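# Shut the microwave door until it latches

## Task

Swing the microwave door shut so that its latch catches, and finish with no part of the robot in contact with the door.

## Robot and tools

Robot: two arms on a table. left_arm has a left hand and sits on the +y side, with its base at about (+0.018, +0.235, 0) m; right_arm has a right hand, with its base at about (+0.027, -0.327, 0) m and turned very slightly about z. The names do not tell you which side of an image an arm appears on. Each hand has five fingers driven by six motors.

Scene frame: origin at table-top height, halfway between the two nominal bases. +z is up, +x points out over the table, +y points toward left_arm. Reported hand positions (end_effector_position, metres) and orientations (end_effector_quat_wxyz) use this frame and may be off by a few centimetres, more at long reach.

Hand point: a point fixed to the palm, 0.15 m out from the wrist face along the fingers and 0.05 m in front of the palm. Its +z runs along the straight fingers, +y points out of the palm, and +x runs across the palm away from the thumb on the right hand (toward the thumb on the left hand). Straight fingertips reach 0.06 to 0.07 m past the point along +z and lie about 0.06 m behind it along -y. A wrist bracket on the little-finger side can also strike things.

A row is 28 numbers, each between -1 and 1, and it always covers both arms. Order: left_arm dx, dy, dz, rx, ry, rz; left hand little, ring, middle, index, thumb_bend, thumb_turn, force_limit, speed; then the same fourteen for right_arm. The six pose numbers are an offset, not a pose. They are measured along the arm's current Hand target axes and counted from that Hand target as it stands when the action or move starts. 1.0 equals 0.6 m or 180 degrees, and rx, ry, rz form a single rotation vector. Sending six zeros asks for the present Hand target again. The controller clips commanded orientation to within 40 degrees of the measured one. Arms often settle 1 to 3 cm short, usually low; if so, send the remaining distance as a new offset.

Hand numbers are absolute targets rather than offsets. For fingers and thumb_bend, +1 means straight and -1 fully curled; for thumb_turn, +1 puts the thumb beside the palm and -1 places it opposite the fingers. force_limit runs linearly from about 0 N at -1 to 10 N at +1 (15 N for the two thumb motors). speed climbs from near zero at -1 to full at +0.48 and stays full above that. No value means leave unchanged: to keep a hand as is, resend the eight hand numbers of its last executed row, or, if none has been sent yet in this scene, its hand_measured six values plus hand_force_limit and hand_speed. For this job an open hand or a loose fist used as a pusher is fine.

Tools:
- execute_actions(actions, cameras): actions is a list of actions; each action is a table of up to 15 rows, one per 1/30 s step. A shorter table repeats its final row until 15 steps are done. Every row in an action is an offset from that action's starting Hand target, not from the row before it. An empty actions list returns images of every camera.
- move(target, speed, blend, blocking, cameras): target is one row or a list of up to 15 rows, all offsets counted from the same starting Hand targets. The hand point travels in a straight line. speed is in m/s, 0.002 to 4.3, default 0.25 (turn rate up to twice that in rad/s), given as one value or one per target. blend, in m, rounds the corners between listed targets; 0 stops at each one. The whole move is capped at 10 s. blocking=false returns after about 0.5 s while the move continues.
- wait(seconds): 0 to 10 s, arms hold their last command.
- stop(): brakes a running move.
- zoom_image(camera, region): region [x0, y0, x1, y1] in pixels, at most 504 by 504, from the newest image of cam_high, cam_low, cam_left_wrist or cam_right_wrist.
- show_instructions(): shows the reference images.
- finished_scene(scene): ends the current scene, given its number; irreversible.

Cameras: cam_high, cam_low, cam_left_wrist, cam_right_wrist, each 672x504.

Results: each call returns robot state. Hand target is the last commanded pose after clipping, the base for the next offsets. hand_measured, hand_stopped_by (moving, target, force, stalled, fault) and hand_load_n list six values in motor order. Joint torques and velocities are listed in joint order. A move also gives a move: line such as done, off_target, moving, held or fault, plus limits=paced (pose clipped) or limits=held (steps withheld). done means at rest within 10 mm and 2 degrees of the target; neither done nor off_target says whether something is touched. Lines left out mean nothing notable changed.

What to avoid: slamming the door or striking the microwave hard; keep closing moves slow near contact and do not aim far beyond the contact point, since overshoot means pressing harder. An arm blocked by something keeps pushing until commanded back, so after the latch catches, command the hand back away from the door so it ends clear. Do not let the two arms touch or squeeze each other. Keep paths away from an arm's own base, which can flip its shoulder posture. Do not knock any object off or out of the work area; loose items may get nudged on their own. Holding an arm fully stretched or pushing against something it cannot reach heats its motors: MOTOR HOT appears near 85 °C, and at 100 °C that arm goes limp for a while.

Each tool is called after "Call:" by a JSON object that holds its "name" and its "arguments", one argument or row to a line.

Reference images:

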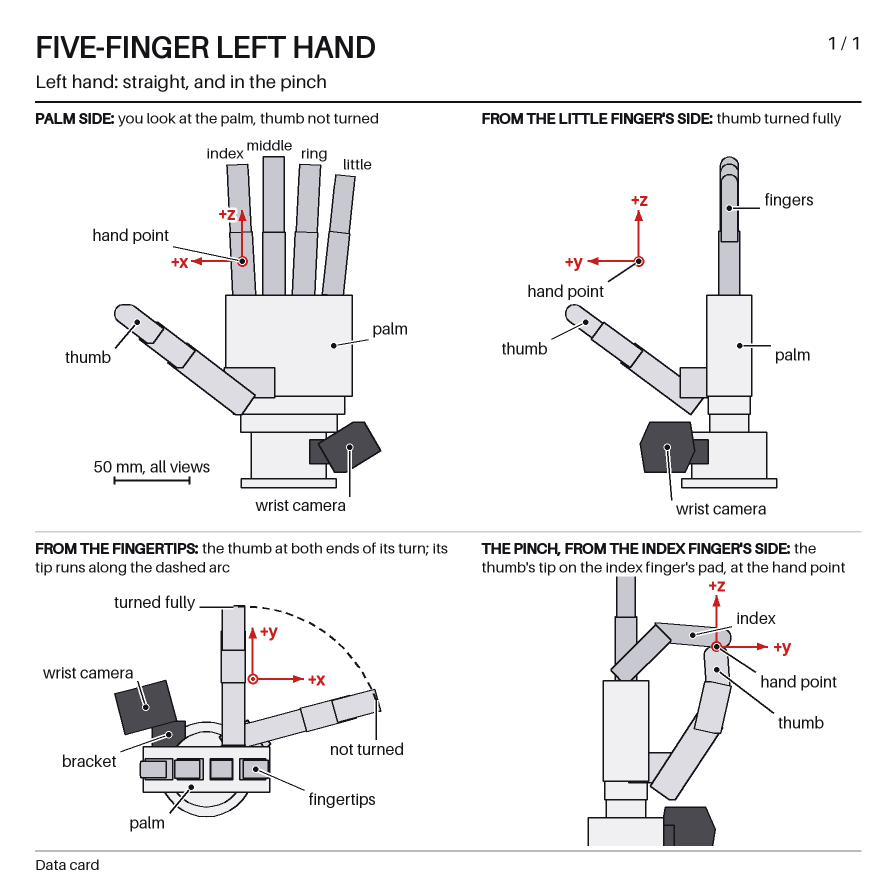

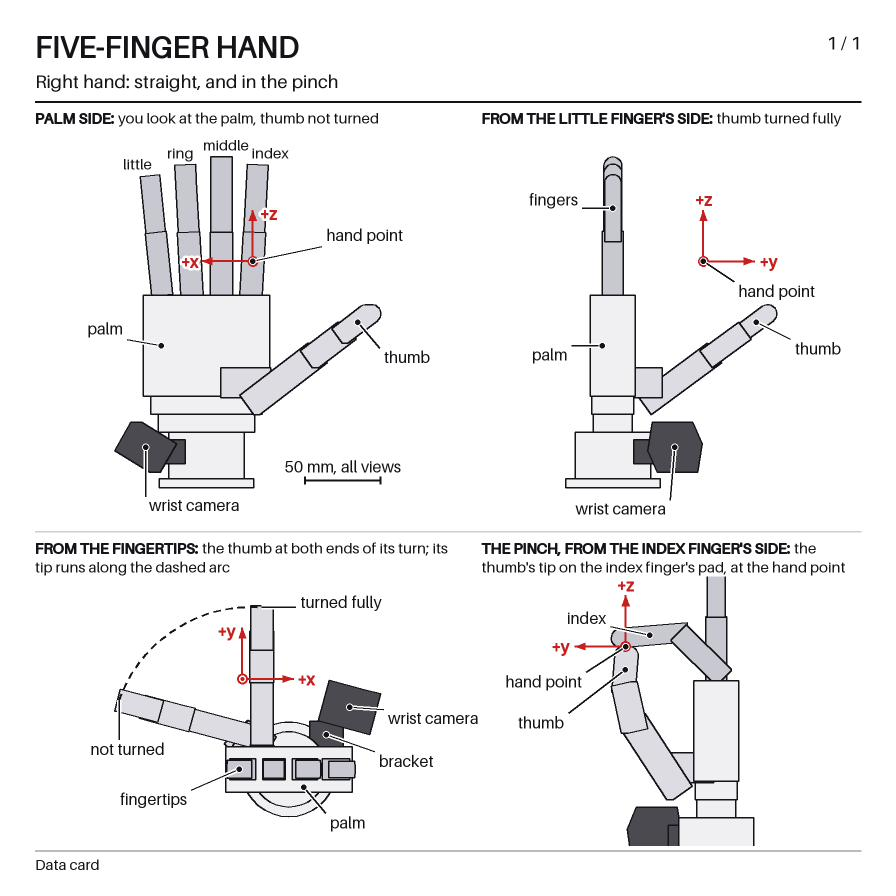

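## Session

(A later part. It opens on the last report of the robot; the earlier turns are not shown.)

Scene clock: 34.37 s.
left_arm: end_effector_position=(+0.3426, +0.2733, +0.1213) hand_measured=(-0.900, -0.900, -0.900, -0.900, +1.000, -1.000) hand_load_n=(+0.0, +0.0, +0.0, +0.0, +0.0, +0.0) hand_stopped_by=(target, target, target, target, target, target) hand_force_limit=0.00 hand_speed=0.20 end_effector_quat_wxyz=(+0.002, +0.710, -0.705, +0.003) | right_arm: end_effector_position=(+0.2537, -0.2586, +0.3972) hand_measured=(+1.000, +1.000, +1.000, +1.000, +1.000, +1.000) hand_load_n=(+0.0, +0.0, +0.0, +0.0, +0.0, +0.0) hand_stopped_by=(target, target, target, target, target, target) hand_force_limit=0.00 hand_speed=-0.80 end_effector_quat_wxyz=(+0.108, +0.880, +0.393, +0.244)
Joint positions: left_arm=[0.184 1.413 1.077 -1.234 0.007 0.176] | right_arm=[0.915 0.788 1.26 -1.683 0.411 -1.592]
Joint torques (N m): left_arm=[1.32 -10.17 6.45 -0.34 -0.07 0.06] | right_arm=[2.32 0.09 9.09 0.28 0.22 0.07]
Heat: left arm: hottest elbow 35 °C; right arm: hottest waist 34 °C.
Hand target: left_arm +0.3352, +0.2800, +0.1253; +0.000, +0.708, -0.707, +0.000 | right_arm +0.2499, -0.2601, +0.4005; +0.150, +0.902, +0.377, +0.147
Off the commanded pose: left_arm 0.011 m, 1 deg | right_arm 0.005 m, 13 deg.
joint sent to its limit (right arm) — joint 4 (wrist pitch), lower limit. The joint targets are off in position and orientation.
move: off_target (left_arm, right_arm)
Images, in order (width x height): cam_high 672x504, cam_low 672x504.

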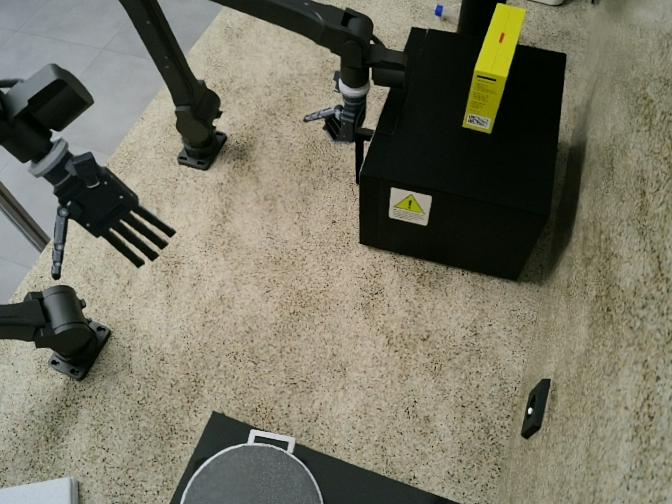

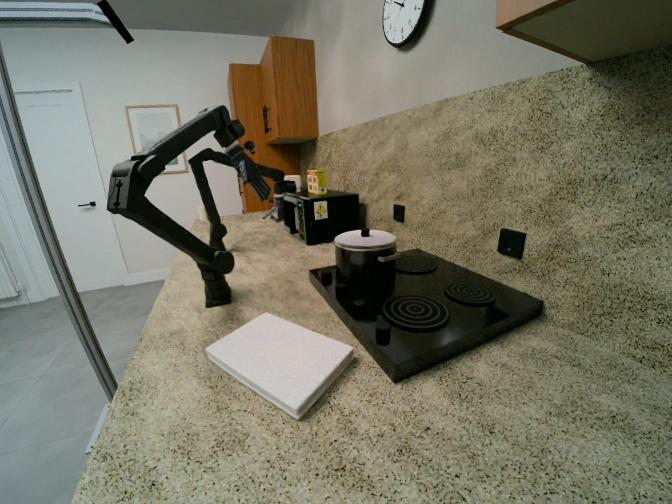

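Call:
{"name": "move", "arguments": {
  "target": [0,0.13,0,0,0,0,-0.9,-0.9,-0.9,-0.9,1,-1,0,0.2, 0,0,0,0,0,0,1,1,1,1,1,1,0,-0.8],
  "speed": 0.2,
  "cameras": ["cam_high"]
}}

Call:
{"name": "zoom_image", "arguments": {
  "camera": "cam_high",
  "region": [290, 20, 450, 220]
}}

Scene clock: 35.97 s.
left_arm: end_effector_position=(+0.2638, +0.2774, +0.1236) hand_measured=(-0.900, -0.900, -0.900, -0.900, +1.000, -1.000) hand_load_n=(+0.0, +0.5, +0.5, +0.0, +0.0, +0.0) hand_stopped_by=(target, target, target, target, target, target) hand_force_limit=0.00 hand_speed=0.20 end_effector_quat_wxyz=(+0.000, +0.713, -0.701, +0.003) | right_arm: end_effector_position=(+0.2537, -0.2586, +0.3972) hand_measured=(+1.000, +1.000, +1.000, +1.000, +1.000, +1.000) hand_load_n=(+0.0, +0.0, +0.0, +0.0, +0.0, +0.0) hand_stopped_by=(target, target, target, target, target, target) hand_force_limit=0.00 hand_speed=-0.80 end_effector_quat_wxyz=(+0.108, +0.880, +0.393, +0.244)
Joint positions: left_arm=[0.244 1.203 0.893 -1.257 0.006 0.225] | right_arm=[0.915 0.788 1.26 -1.683 0.411 -1.592]
Joint torques (N m): left_arm=[1.38 -6.53 6.46 -0.38 -0.08 0.08] | right_arm=[2.37 0.09 9.09 0.29 0.23 0.07]
Heat: left arm: hottest elbow 35 °C; right arm: hottest waist 34 °C.
Hand target: left_arm +0.2572, +0.2799, +0.1252; +0.000, +0.708, -0.707, +0.000 | right_arm +0.2499, -0.2601, +0.4005; +0.150, +0.902, +0.377, +0.147
Off the commanded pose: left_arm 0.007 m, 1 deg | right_arm 0.005 m, 13 deg.
joint sent to its limit (right arm) — joint 4 (wrist pitch), lower limit. The joint targets are off in position and orientation.
move: off_target (right_arm)
Images, in order (width x height): cam_high 672x504.

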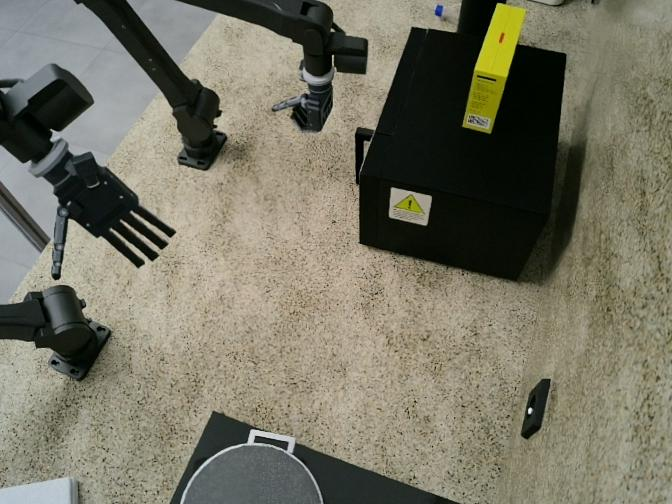

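Scaled by 2.520 from the camera's 672x504 image, which has a finer 960x720 frame.

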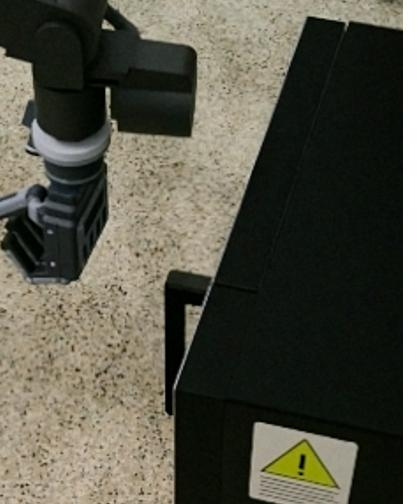

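Call:
{"name": "finished_scene", "arguments": {
  "scene": 1
}}

The scene is finished: the task was done.


## Next scene

The same job, from a new start.

Reference images:

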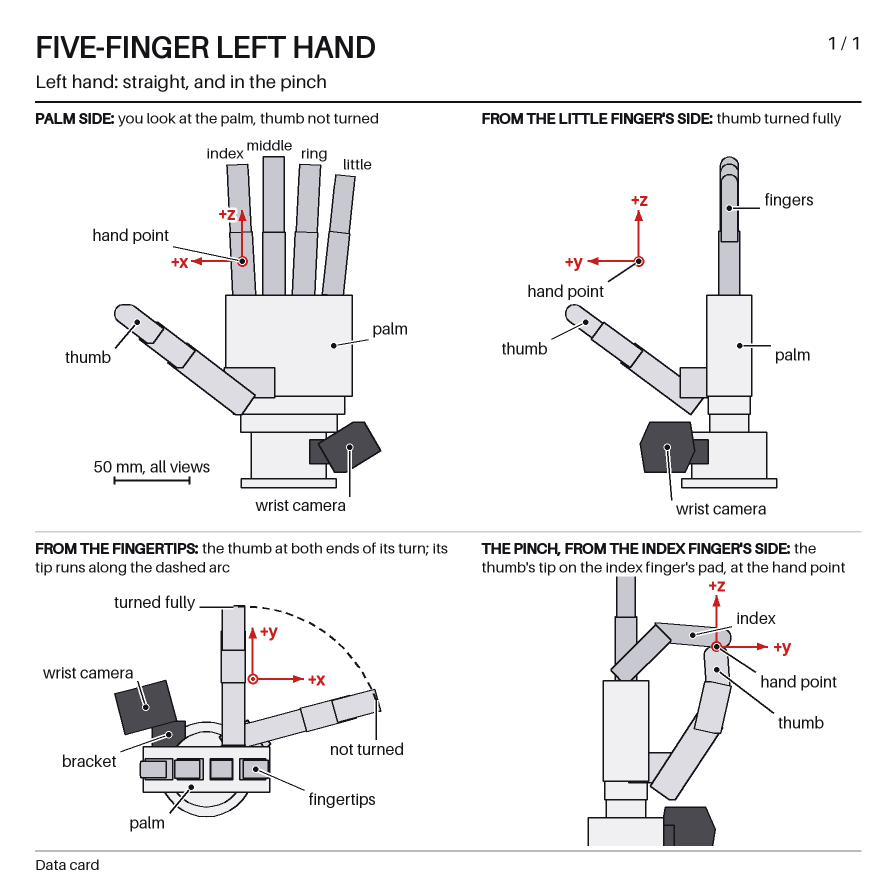

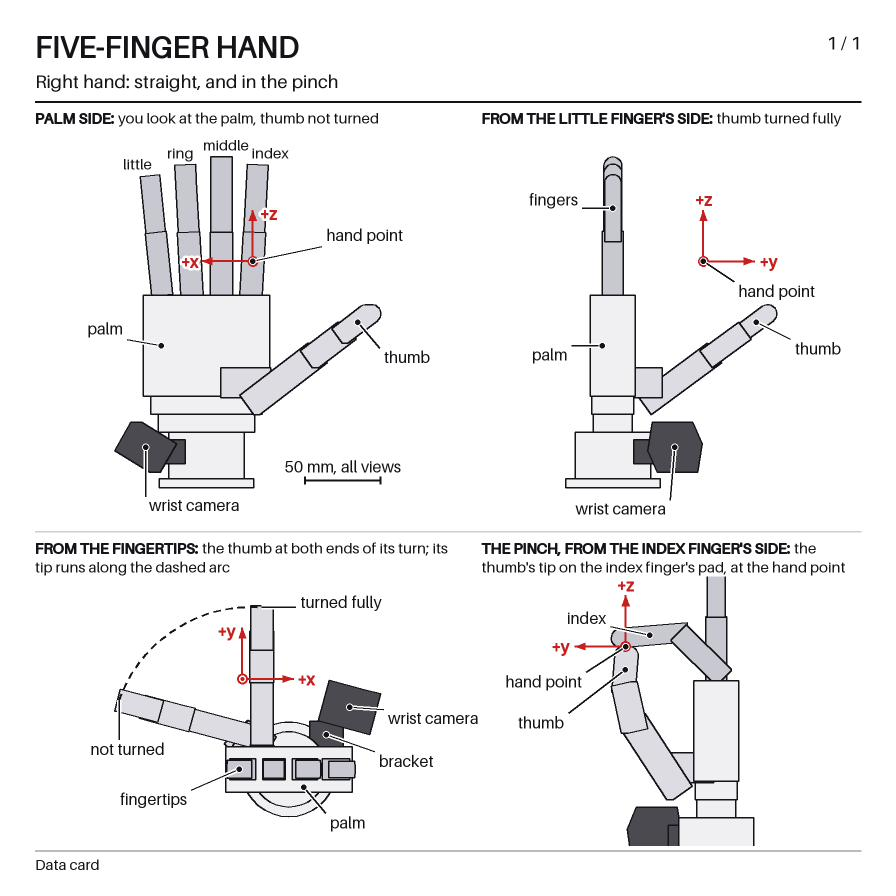

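Call:
{"name": "execute_actions", "arguments": {
  "actions": []
}}

Call:
{"name": "zoom_image", "arguments": {
  "camera": "cam_high",
  "region": [200, 0, 600, 300]
}}

Call:
{"name": "zoom_image", "arguments": {
  "camera": "cam_low",
  "region": [180, 120, 420, 300]
}}

Scene clock: 0.00 s.
left_arm: end_effector_position=(+0.1972, +0.1591, +0.1586) hand_measured=(+1.000, +1.000, +1.000, +1.000, +1.000, +1.000) hand_load_n=(+0.0, +0.0, +0.0, +0.0, +0.0, +0.0) hand_stopped_by=(target, target, target, target, target, target) hand_force_limit=0.00 hand_speed=-0.80 end_effector_quat_wxyz=(+0.340, +0.219, +0.826, +0.393) | right_arm: end_effector_position=(+0.6739, -0.3405, +0.2120) hand_measured=(+1.000, +1.000, +1.000, +1.000, +1.000, +1.000) hand_load_n=(+0.0, +0.0, +0.0, +0.0, +0.0, +0.0) hand_stopped_by=(target, target, target, target, target, target) hand_force_limit=0.00 hand_speed=-0.80 end_effector_quat_wxyz=(+0.353, +0.842, -0.096, +0.396)
Joint positions: left_arm=[-1.347 1.286 0.603 -1.504 -0.972 0.409] | right_arm=[0.3 1.854 1.503 -0.489 0.943 -1.451]
Joint velocities: left_arm=[within noise] | right_arm=[-0.005 -0.005 -0.012 -0.046 -0.066 -0.007]
Joint torques (N m): no reading
Motor temperatures (°C): left_arm=[32 25 27 25 26 27] | right_arm=[33 31 28 29 25 28]
Heat: left arm: hottest waist 32 °C; right arm: hottest waist 33 °C.
Hand target: left_arm +0.1990, +0.1533, +0.1629; +0.343, +0.219, +0.827, +0.388 | right_arm +0.6823, -0.3388, +0.2411; +0.345, +0.832, -0.109, +0.420

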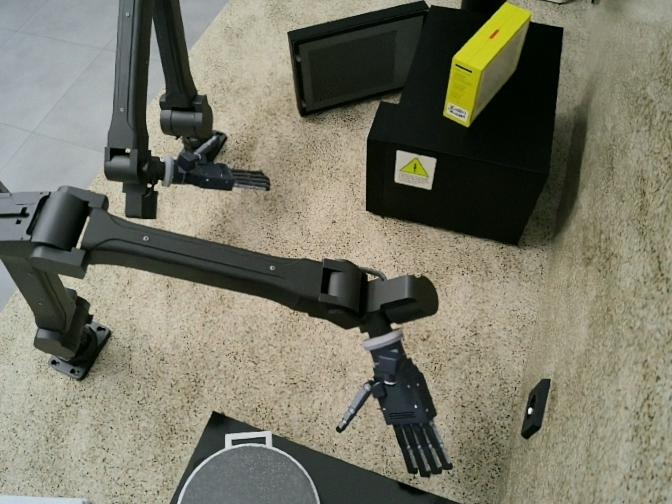

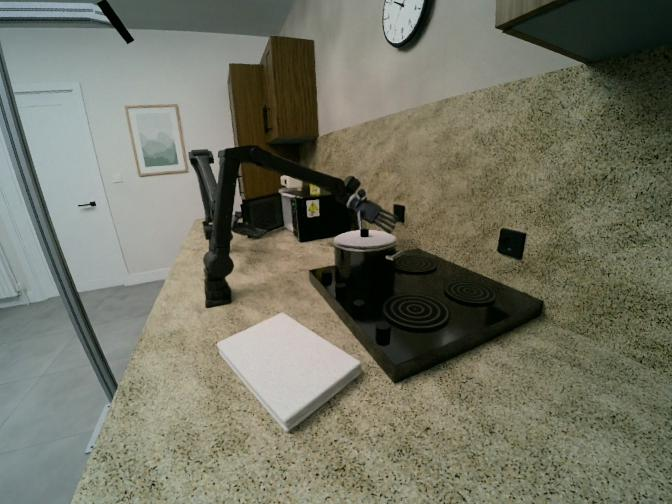

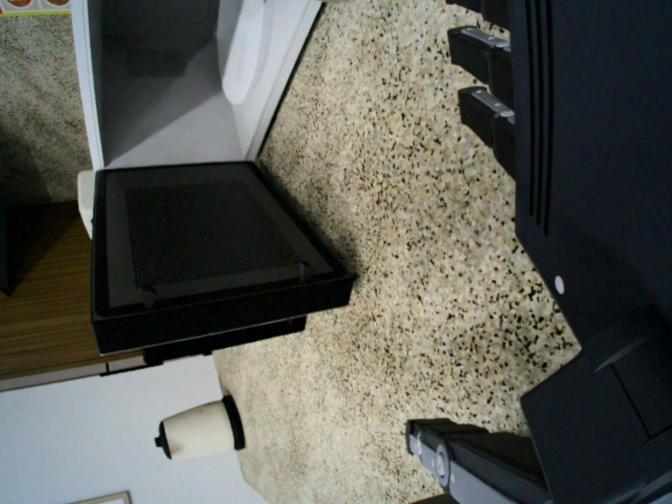

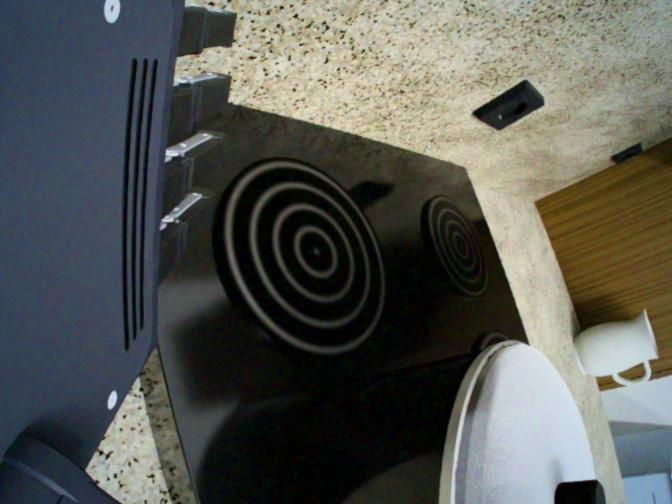

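Scaled by 1.260 from the camera's 672x504 image, which has a finer 960x720 frame.

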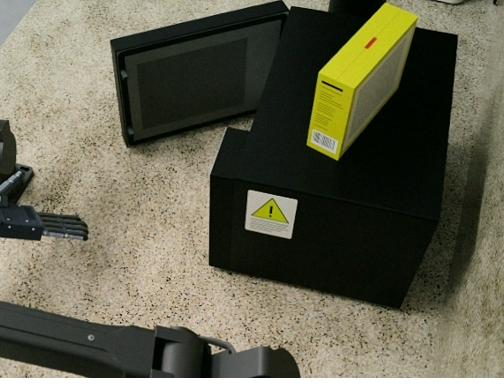

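Scaled by 2.100 from the camera's 672x504 image, which has a finer 960x720 frame.

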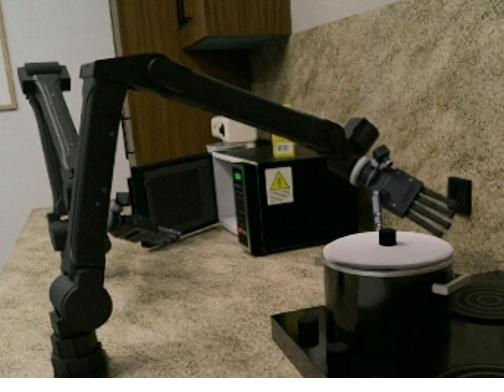

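Call:
{"name": "zoom_image", "arguments": {
  "camera": "cam_left_wrist",
  "region": [0, 0, 504, 504]
}}

Scaled by 1.000.

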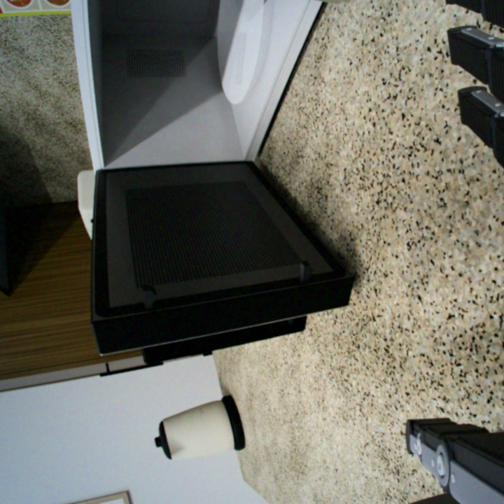

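Call:
{"name": "move", "arguments": {
  "target": [
    [-0.098,0.156,0.0377,0.065,0.1975,-0.3846,-0.9,-0.9,-0.9,-0.9,1,-1,0,0.2, 0,0,0,0,0,0,1,1,1,1,1,1,0,-0.8],
    [-0.2255,0.3031,0.0747,0.059,0.395,-0.540,-0.9,-0.9,-0.9,-0.9,1,-1,0,0.2, 0,0,0,0,0,0,1,1,1,1,1,1,0,-0.8]
  ],
  "blend": [0.04,0],
  "speed": 0.35,
  "cameras": ["cam_high","cam_low"]
}}

Scene clock: 8.47 s.
left_arm: end_effector_position=(+0.3310, +0.2001, +0.3252) hand_measured=(-0.900, -0.900, -0.900, -0.900, +1.000, -1.000) hand_load_n=(+0.0, +0.0, +0.0, +0.0, +0.0, +0.0) hand_stopped_by=(target, target, target, target, target, target) hand_force_limit=0.00 hand_speed=0.20 end_effector_quat_wxyz=(+0.048, -0.631, +0.773, -0.048) | right_arm: end_effector_position=(+0.6739, -0.3405, +0.2120) hand_measured=(+1.000, +1.000, +1.000, +1.000, +1.000, +1.000) hand_load_n=(+0.0, +0.0, +0.0, +0.0, +0.0, +0.0) hand_stopped_by=(target, target, target, target, target, target) hand_force_limit=0.00 hand_speed=-0.80 end_effector_quat_wxyz=(+0.353, +0.842, -0.096, +0.396)
Joint positions: left_arm=[-0.038 1.257 1.489 -1.667 0.009 0.161] | right_arm=[0.3 1.854 1.503 -0.489 0.943 -1.451]
Joint torques (N m): left_arm=[0.79 -6.42 11.19 -0.21 0.1 -0.23] | right_arm=[1.49 -17.9 12.19 1.26 0.54 -0.13]
Heat: left arm: hottest waist 32 °C; right arm: hottest waist 33 °C.
Hand target: left_arm +0.3398, +0.2001, +0.3400; +0.001, -0.643, +0.766, +0.000 | right_arm +0.6823, -0.3388, +0.2411; +0.345, +0.832, -0.109, +0.420
Off the commanded pose: left_arm 0.017 m, 8 deg | right_arm 0.030 m, 4 deg.
joint sent to its limit (left arm) — joint 4 (wrist pitch), lower limit. The joint targets are off in position and orientation.
move: off_target (left_arm, right_arm)
Images, in order (width x height): cam_high 672x504, cam_low 672x504.

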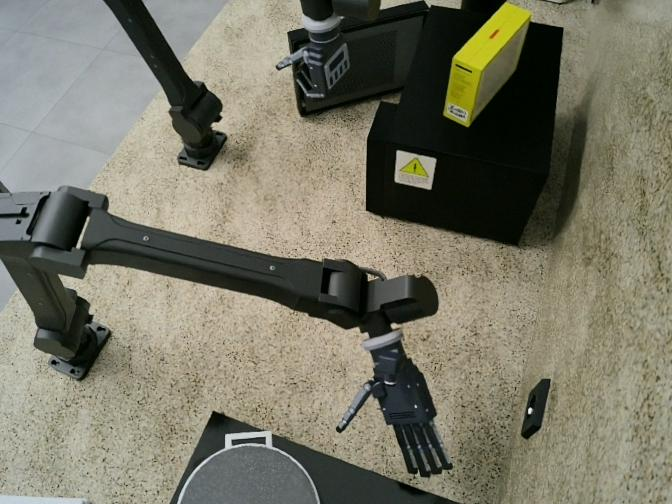

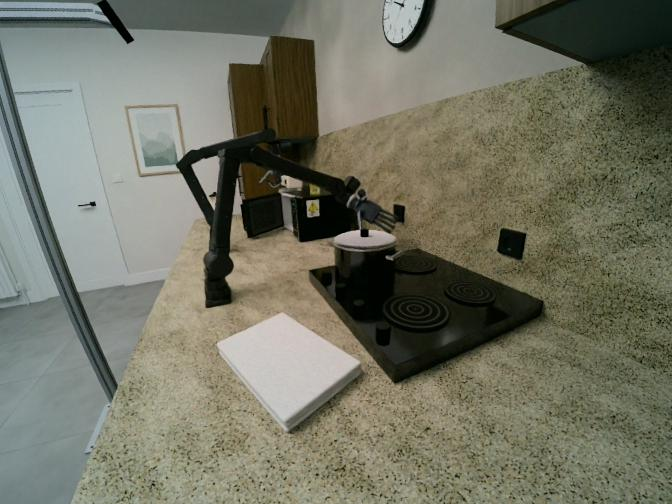

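Call:
{"name": "move", "arguments": {
  "target": [
    [-0.3178,0.1848,-0.05,0,0,0.0833,-0.9,-0.9,-0.9,-0.9,1,-1,0,0.2, 0,0,0,0,0,0,1,1,1,1,1,1,0,-0.8],
    [-0.4538,0.4018,-0.033,0,0,0.139,-0.9,-0.9,-0.9,-0.9,1,-1,0,0.2, 0,0,0,0,0,0,1,1,1,1,1,1,0,-0.8],
    [-0.5527,0.5513,0.0167,0,0,0.1667,-0.9,-0.9,-0.9,-0.9,1,-1,0,0.2, 0,0,0,0,0,0,1,1,1,1,1,1,0,-0.8],
    [-0.5527,0.5513,0.358,0,0,0.1667,-0.9,-0.9,-0.9,-0.9,1,-1,0,0.2, 0,0,0,0,0,0,1,1,1,1,1,1,0,-0.8]
  ],
  "blend": [0.04,0.04,0.03,0],
  "speed": 0.35,
  "cameras": ["cam_high","cam_low"]
}}

Call:
{"name": "zoom_image", "arguments": {
  "camera": "cam_high",
  "region": [200, 0, 440, 180]
}}

Scene clock: 12.03 s.
left_arm: end_effector_position=(+0.0744, +0.5764, +0.1293) hand_measured=(-0.900, -0.900, -0.900, -0.900, +1.000, -1.000) hand_load_n=(+0.0, +0.0, +0.0, +0.0, +0.0, +0.0) hand_stopped_by=(target, target, target, target, target, target) hand_force_limit=0.00 hand_speed=0.20 end_effector_quat_wxyz=(-0.001, -0.427, +0.904, -0.006) | right_arm: end_effector_position=(+0.6739, -0.3405, +0.2120) hand_measured=(+1.000, +1.000, +1.000, +1.000, +1.000, +1.000) hand_load_n=(+0.0, +0.0, +0.0, +0.0, +0.0, +0.0) hand_stopped_by=(target, target, target, target, target, target) hand_force_limit=0.00 hand_speed=-0.80 end_effector_quat_wxyz=(+0.353, +0.842, -0.096, +0.396)
Joint positions: left_arm=[1.219 1.303 0.995 -1.271 0.007 1.907] | right_arm=[0.3 1.854 1.503 -0.489 0.943 -1.451]
Joint torques (N m): left_arm=[1.26 -6.53 6.86 0.9 -0.1 0.02] | right_arm=[1.55 -17.85 12.19 1.28 0.54 -0.14]
Heat: left arm: hottest waist 32 °C; right arm: hottest waist 33 °C.
Hand target: left_arm +0.0718, +0.5843, +0.1253; +0.001, -0.423, +0.906, +0.000 | right_arm +0.6823, -0.3388, +0.2411; +0.345, +0.832, -0.109, +0.420
Off the commanded pose: left_arm 0.009 m, 1 deg | right_arm 0.030 m, 4 deg.
move: off_target (right_arm)
Images, in order (width x height): cam_high 672x504, cam_low 672x504.

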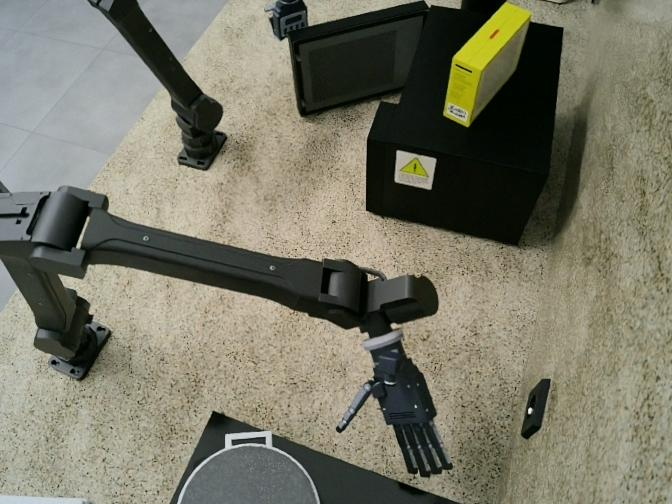

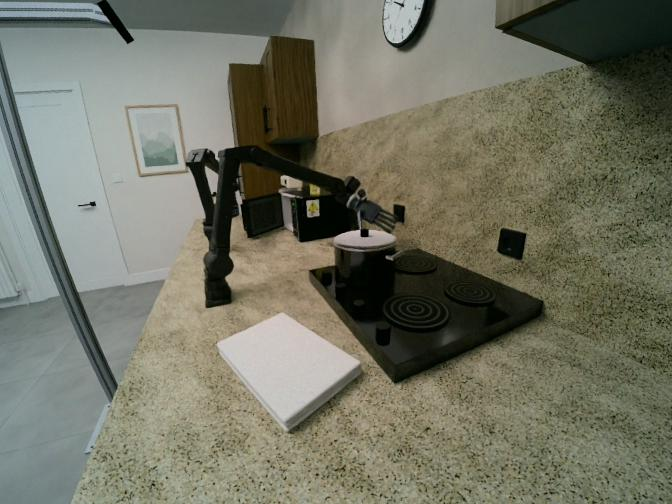

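Scaled by 2.100 from the camera's 672x504 image, which has a finer 960x720 frame.

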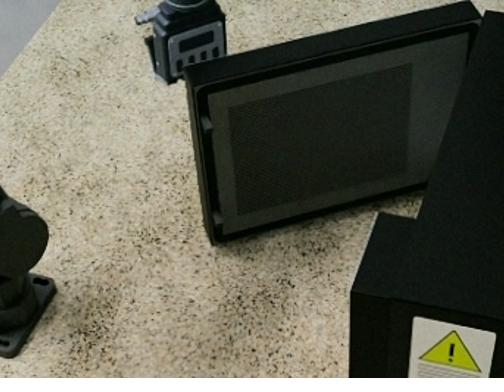

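Call:
{"name": "move", "arguments": {
  "target": [
    [-0.0728,-0.0797,0,0,0,0.011,-0.9,-0.9,-0.9,-0.9,1,-1,0,0.2, 0,0,0,0,0,0,1,1,1,1,1,1,0,-0.8],
    [-0.008,-0.3026,0,0,0,-0.0278,-0.9,-0.9,-0.9,-0.9,1,-1,0,0.2, 0,0,0,0,0,0,1,1,1,1,1,1,0,-0.8],
    [0.0096,-0.4451,0,0,0,-0.111,-0.9,-0.9,-0.9,-0.9,1,-1,0,0.2, 0,0,0,0,0,0,1,1,1,1,1,1,0,-0.8],
    [-0.0036,-0.5589,0,0,0,-0.1778,-0.9,-0.9,-0.9,-0.9,1,-1,0,0.2, 0,0,0,0,0,0,1,1,1,1,1,1,0,-0.8],
    [-0.0656,-0.6805,0,0,0,-0.222,-0.9,-0.9,-0.9,-0.9,1,-1,0,0.2, 0,0,0,0,0,0,1,1,1,1,1,1,0,-0.8]
  ],
  "blend": [0.02,0.02,0.02,0.02,0],
  "speed": [0.2,0.14,0.14,0.12,0.08],
  "cameras": ["cam_high","cam_low"]
}}

Call:
{"name": "zoom_image", "arguments": {
  "camera": "cam_high",
  "region": [290, 0, 450, 200]
}}

Scene clock: 20.97 s.
left_arm: end_effector_position=(+0.3468, +0.3500, +0.1256) hand_measured=(-0.900, -0.900, -0.900, -0.900, +1.000, -1.000) hand_load_n=(+0.5, +0.0, +0.0, +0.0, +0.0, +0.0) hand_stopped_by=(target, target, target, target, target, target) hand_force_limit=0.00 hand_speed=0.20 end_effector_quat_wxyz=(+0.037, +0.711, -0.702, -0.019) | right_arm: end_effector_position=(+0.6739, -0.3405, +0.2120) hand_measured=(+1.000, +1.000, +1.000, +1.000, +1.000, +1.000) hand_load_n=(+0.0, +0.0, +0.0, +0.0, +0.0, +0.0) hand_stopped_by=(target, target, target, target, target, target) hand_force_limit=0.00 hand_speed=-0.80 end_effector_quat_wxyz=(+0.353, +0.842, -0.096, +0.396)
Joint positions: left_arm=[0.36 1.533 1.202 -1.322 -0.004 0.348] | right_arm=[0.3 1.854 1.503 -0.489 0.943 -1.451]
Joint torques (N m): left_arm=[-2.37 -5.01 15.05 1.65 0.07 -0.34] | right_arm=[1.55 -17.9 12.19 1.28 0.54 -0.13]
Motor temperatures (°C): left_arm=[32 25 31 25 26 27] | right_arm=[33 31 34 29 25 28]
Heat: left arm: hottest waist 32 °C; right arm: hottest elbow 34 °C.
Hand target: left_arm +0.4100, +0.3521, +0.1256; -0.001, +0.707, -0.707, +0.000 | right_arm +0.6823, -0.3388, +0.2411; +0.345, +0.832, -0.109, +0.420
Off the commanded pose: left_arm 0.063 m, 5 deg | right_arm 0.030 m, 4 deg.
move: off_target (left_arm, right_arm)
Images, in order (width x height): cam_high 672x504, cam_low 672x504.

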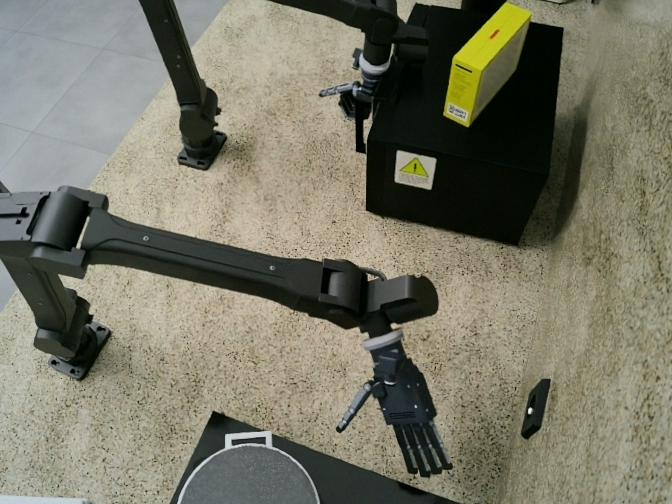

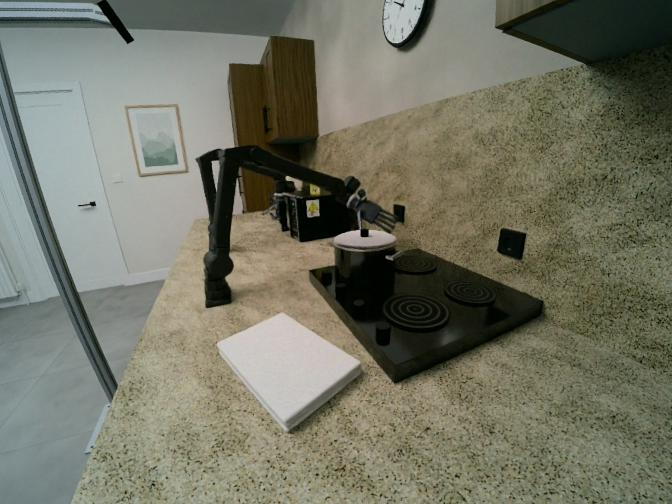

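Scaled by 2.520 from the camera's 672x504 image, which has a finer 960x720 frame.

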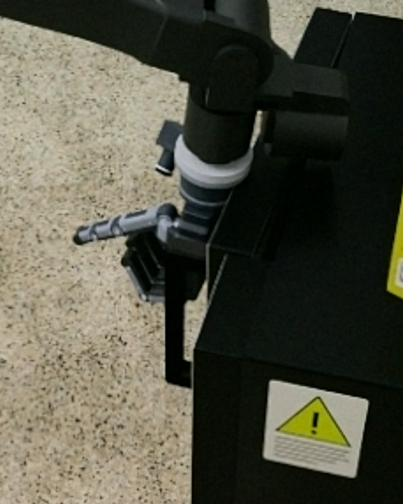

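Call:
{"name": "move", "arguments": {
  "target": [0,-0.09,0,0.06,0,0,-0.9,-0.9,-0.9,-0.9,1,-1,0,0.2, 0,0,0,0,0,0,1,1,1,1,1,1,0,-0.8],
  "speed": 0.1,
  "cameras": ["cam_high"]
}}

Call:
{"name": "zoom_image", "arguments": {
  "camera": "cam_high",
  "region": [290, 0, 450, 200]
}}

Scene clock: 22.90 s.
left_arm: end_effector_position=(+0.3724, +0.3449, +0.1219) hand_measured=(-0.900, -0.900, -0.900, -0.900, +1.000, -1.000) hand_load_n=(+0.0, +0.0, +0.0, +0.0, +0.0, +0.0) hand_stopped_by=(target, target, target, target, target, target) hand_force_limit=0.00 hand_speed=0.20 end_effector_quat_wxyz=(+0.015, +0.720, -0.694, +0.020) | right_arm: end_effector_position=(+0.6739, -0.3405, +0.2120) hand_measured=(+1.000, +1.000, +1.000, +1.000, +1.000, +1.000) hand_load_n=(+0.0, +0.0, +0.0, +0.0, +0.0, -0.5) hand_stopped_by=(target, target, target, target, target, target) hand_force_limit=0.00 hand_speed=-0.80 end_effector_quat_wxyz=(+0.353, +0.842, -0.096, +0.396)
Joint positions: left_arm=[0.356 1.539 1.212 -1.254 0.049 0.319] | right_arm=[0.3 1.854 1.503 -0.489 0.943 -1.451]
Joint torques (N m): left_arm=[-3.02 -6.77 15.87 4.66 0.33 -0.25] | right_arm=[1.44 -17.9 12.18 1.26 0.54 -0.14]
Heat: left arm: hottest waist 32 °C; right arm: hottest elbow 34 °C.
Hand target: left_arm +0.4640, +0.3521, +0.1256; -0.068, +0.704, -0.704, +0.067 | right_arm +0.6823, -0.3388, +0.2411; +0.345, +0.832, -0.109, +0.420
Off the commanded pose: left_arm 0.092 m, 11 deg | right_arm 0.030 m, 4 deg.
move: off_target (left_arm, right_arm)
Images, in order (width x height): cam_high 672x504.

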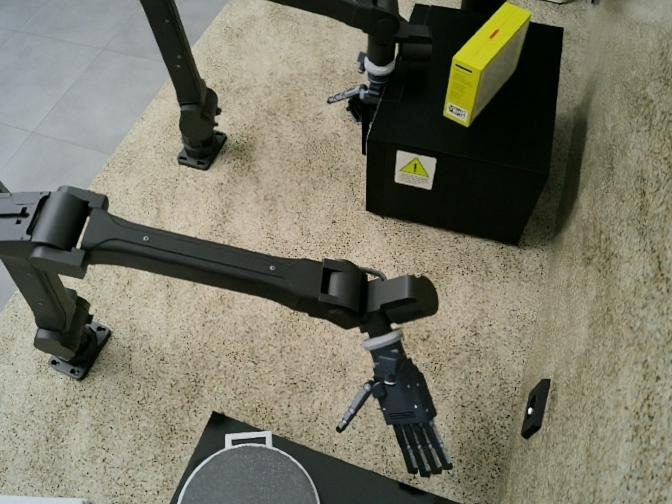

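Scaled by 2.520 from the camera's 672x504 image, which has a finer 960x720 frame.

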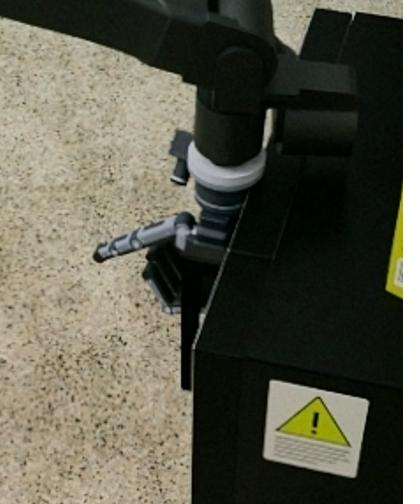

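Call:
{"name": "move", "arguments": {
  "target": [0,0.3437,-0.0655,-0.06,0,0,-0.9,-0.9,-0.9,-0.9,1,-1,0,0.2, 0,0,0,0,0,0,1,1,1,1,1,1,0,-0.8],
  "speed": 0.2,
  "cameras": ["cam_high"]
}}

Call:
{"name": "zoom_image", "arguments": {
  "camera": "cam_high",
  "region": [290, 0, 450, 200]
}}

Scene clock: 25.33 s.
left_arm: end_effector_position=(+0.2606, +0.3501, +0.1223) hand_measured=(-0.900, -0.900, -0.900, -0.900, +1.000, -1.000) hand_load_n=(+0.0, +0.0, +0.0, +0.0, +0.0, +0.0) hand_stopped_by=(target, target, target, target, target, target) hand_force_limit=0.00 hand_speed=0.20 end_effector_quat_wxyz=(-0.001, +0.712, -0.702, +0.003) | right_arm: end_effector_position=(+0.6739, -0.3405, +0.2120) hand_measured=(+1.000, +1.000, +1.000, +1.000, +1.000, +1.000) hand_load_n=(+0.0, +0.0, +0.0, +0.0, +0.0, +0.0) hand_stopped_by=(target, target, target, target, target, target) hand_force_limit=0.00 hand_speed=-0.80 end_effector_quat_wxyz=(+0.353, +0.842, -0.096, +0.396)
Joint positions: left_arm=[0.457 1.264 0.941 -1.244 0.006 0.443] | right_arm=[0.3 1.854 1.503 -0.489 0.943 -1.451]
Joint torques (N m): left_arm=[0.91 -8.18 6.56 -0.29 -0.1 0.03] | right_arm=[1.55 -17.85 12.21 1.26 0.54 -0.13]
Heat: left arm: hottest waist 32 °C; right arm: hottest elbow 35 °C.
Hand target: left_arm +0.2540, +0.3522, +0.1253; -0.001, +0.707, -0.707, +0.000 | right_arm +0.6823, -0.3388, +0.2411; +0.345, +0.832, -0.109, +0.420
Off the commanded pose: left_arm 0.007 m, 1 deg | right_arm 0.030 m, 4 deg.
move: off_target (right_arm)
Images, in order (width x height): cam_high 672x504.

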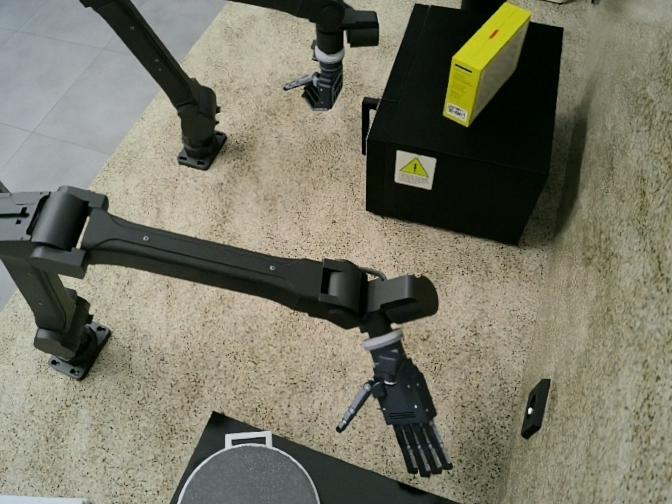

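Scaled by 2.520 from the camera's 672x504 image, which has a finer 960x720 frame.

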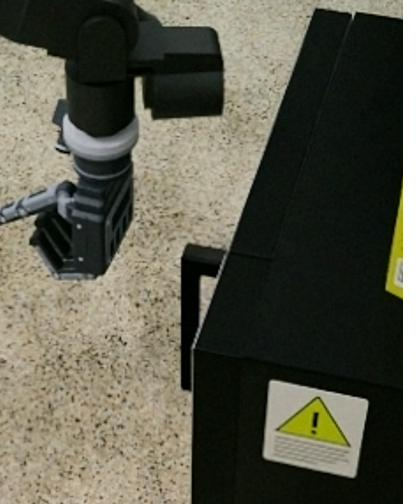

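Flush and clear of the hand.

Call:
{"name": "finished_scene", "arguments": {
  "scene": 2
}}

The scene is finished: the task was done.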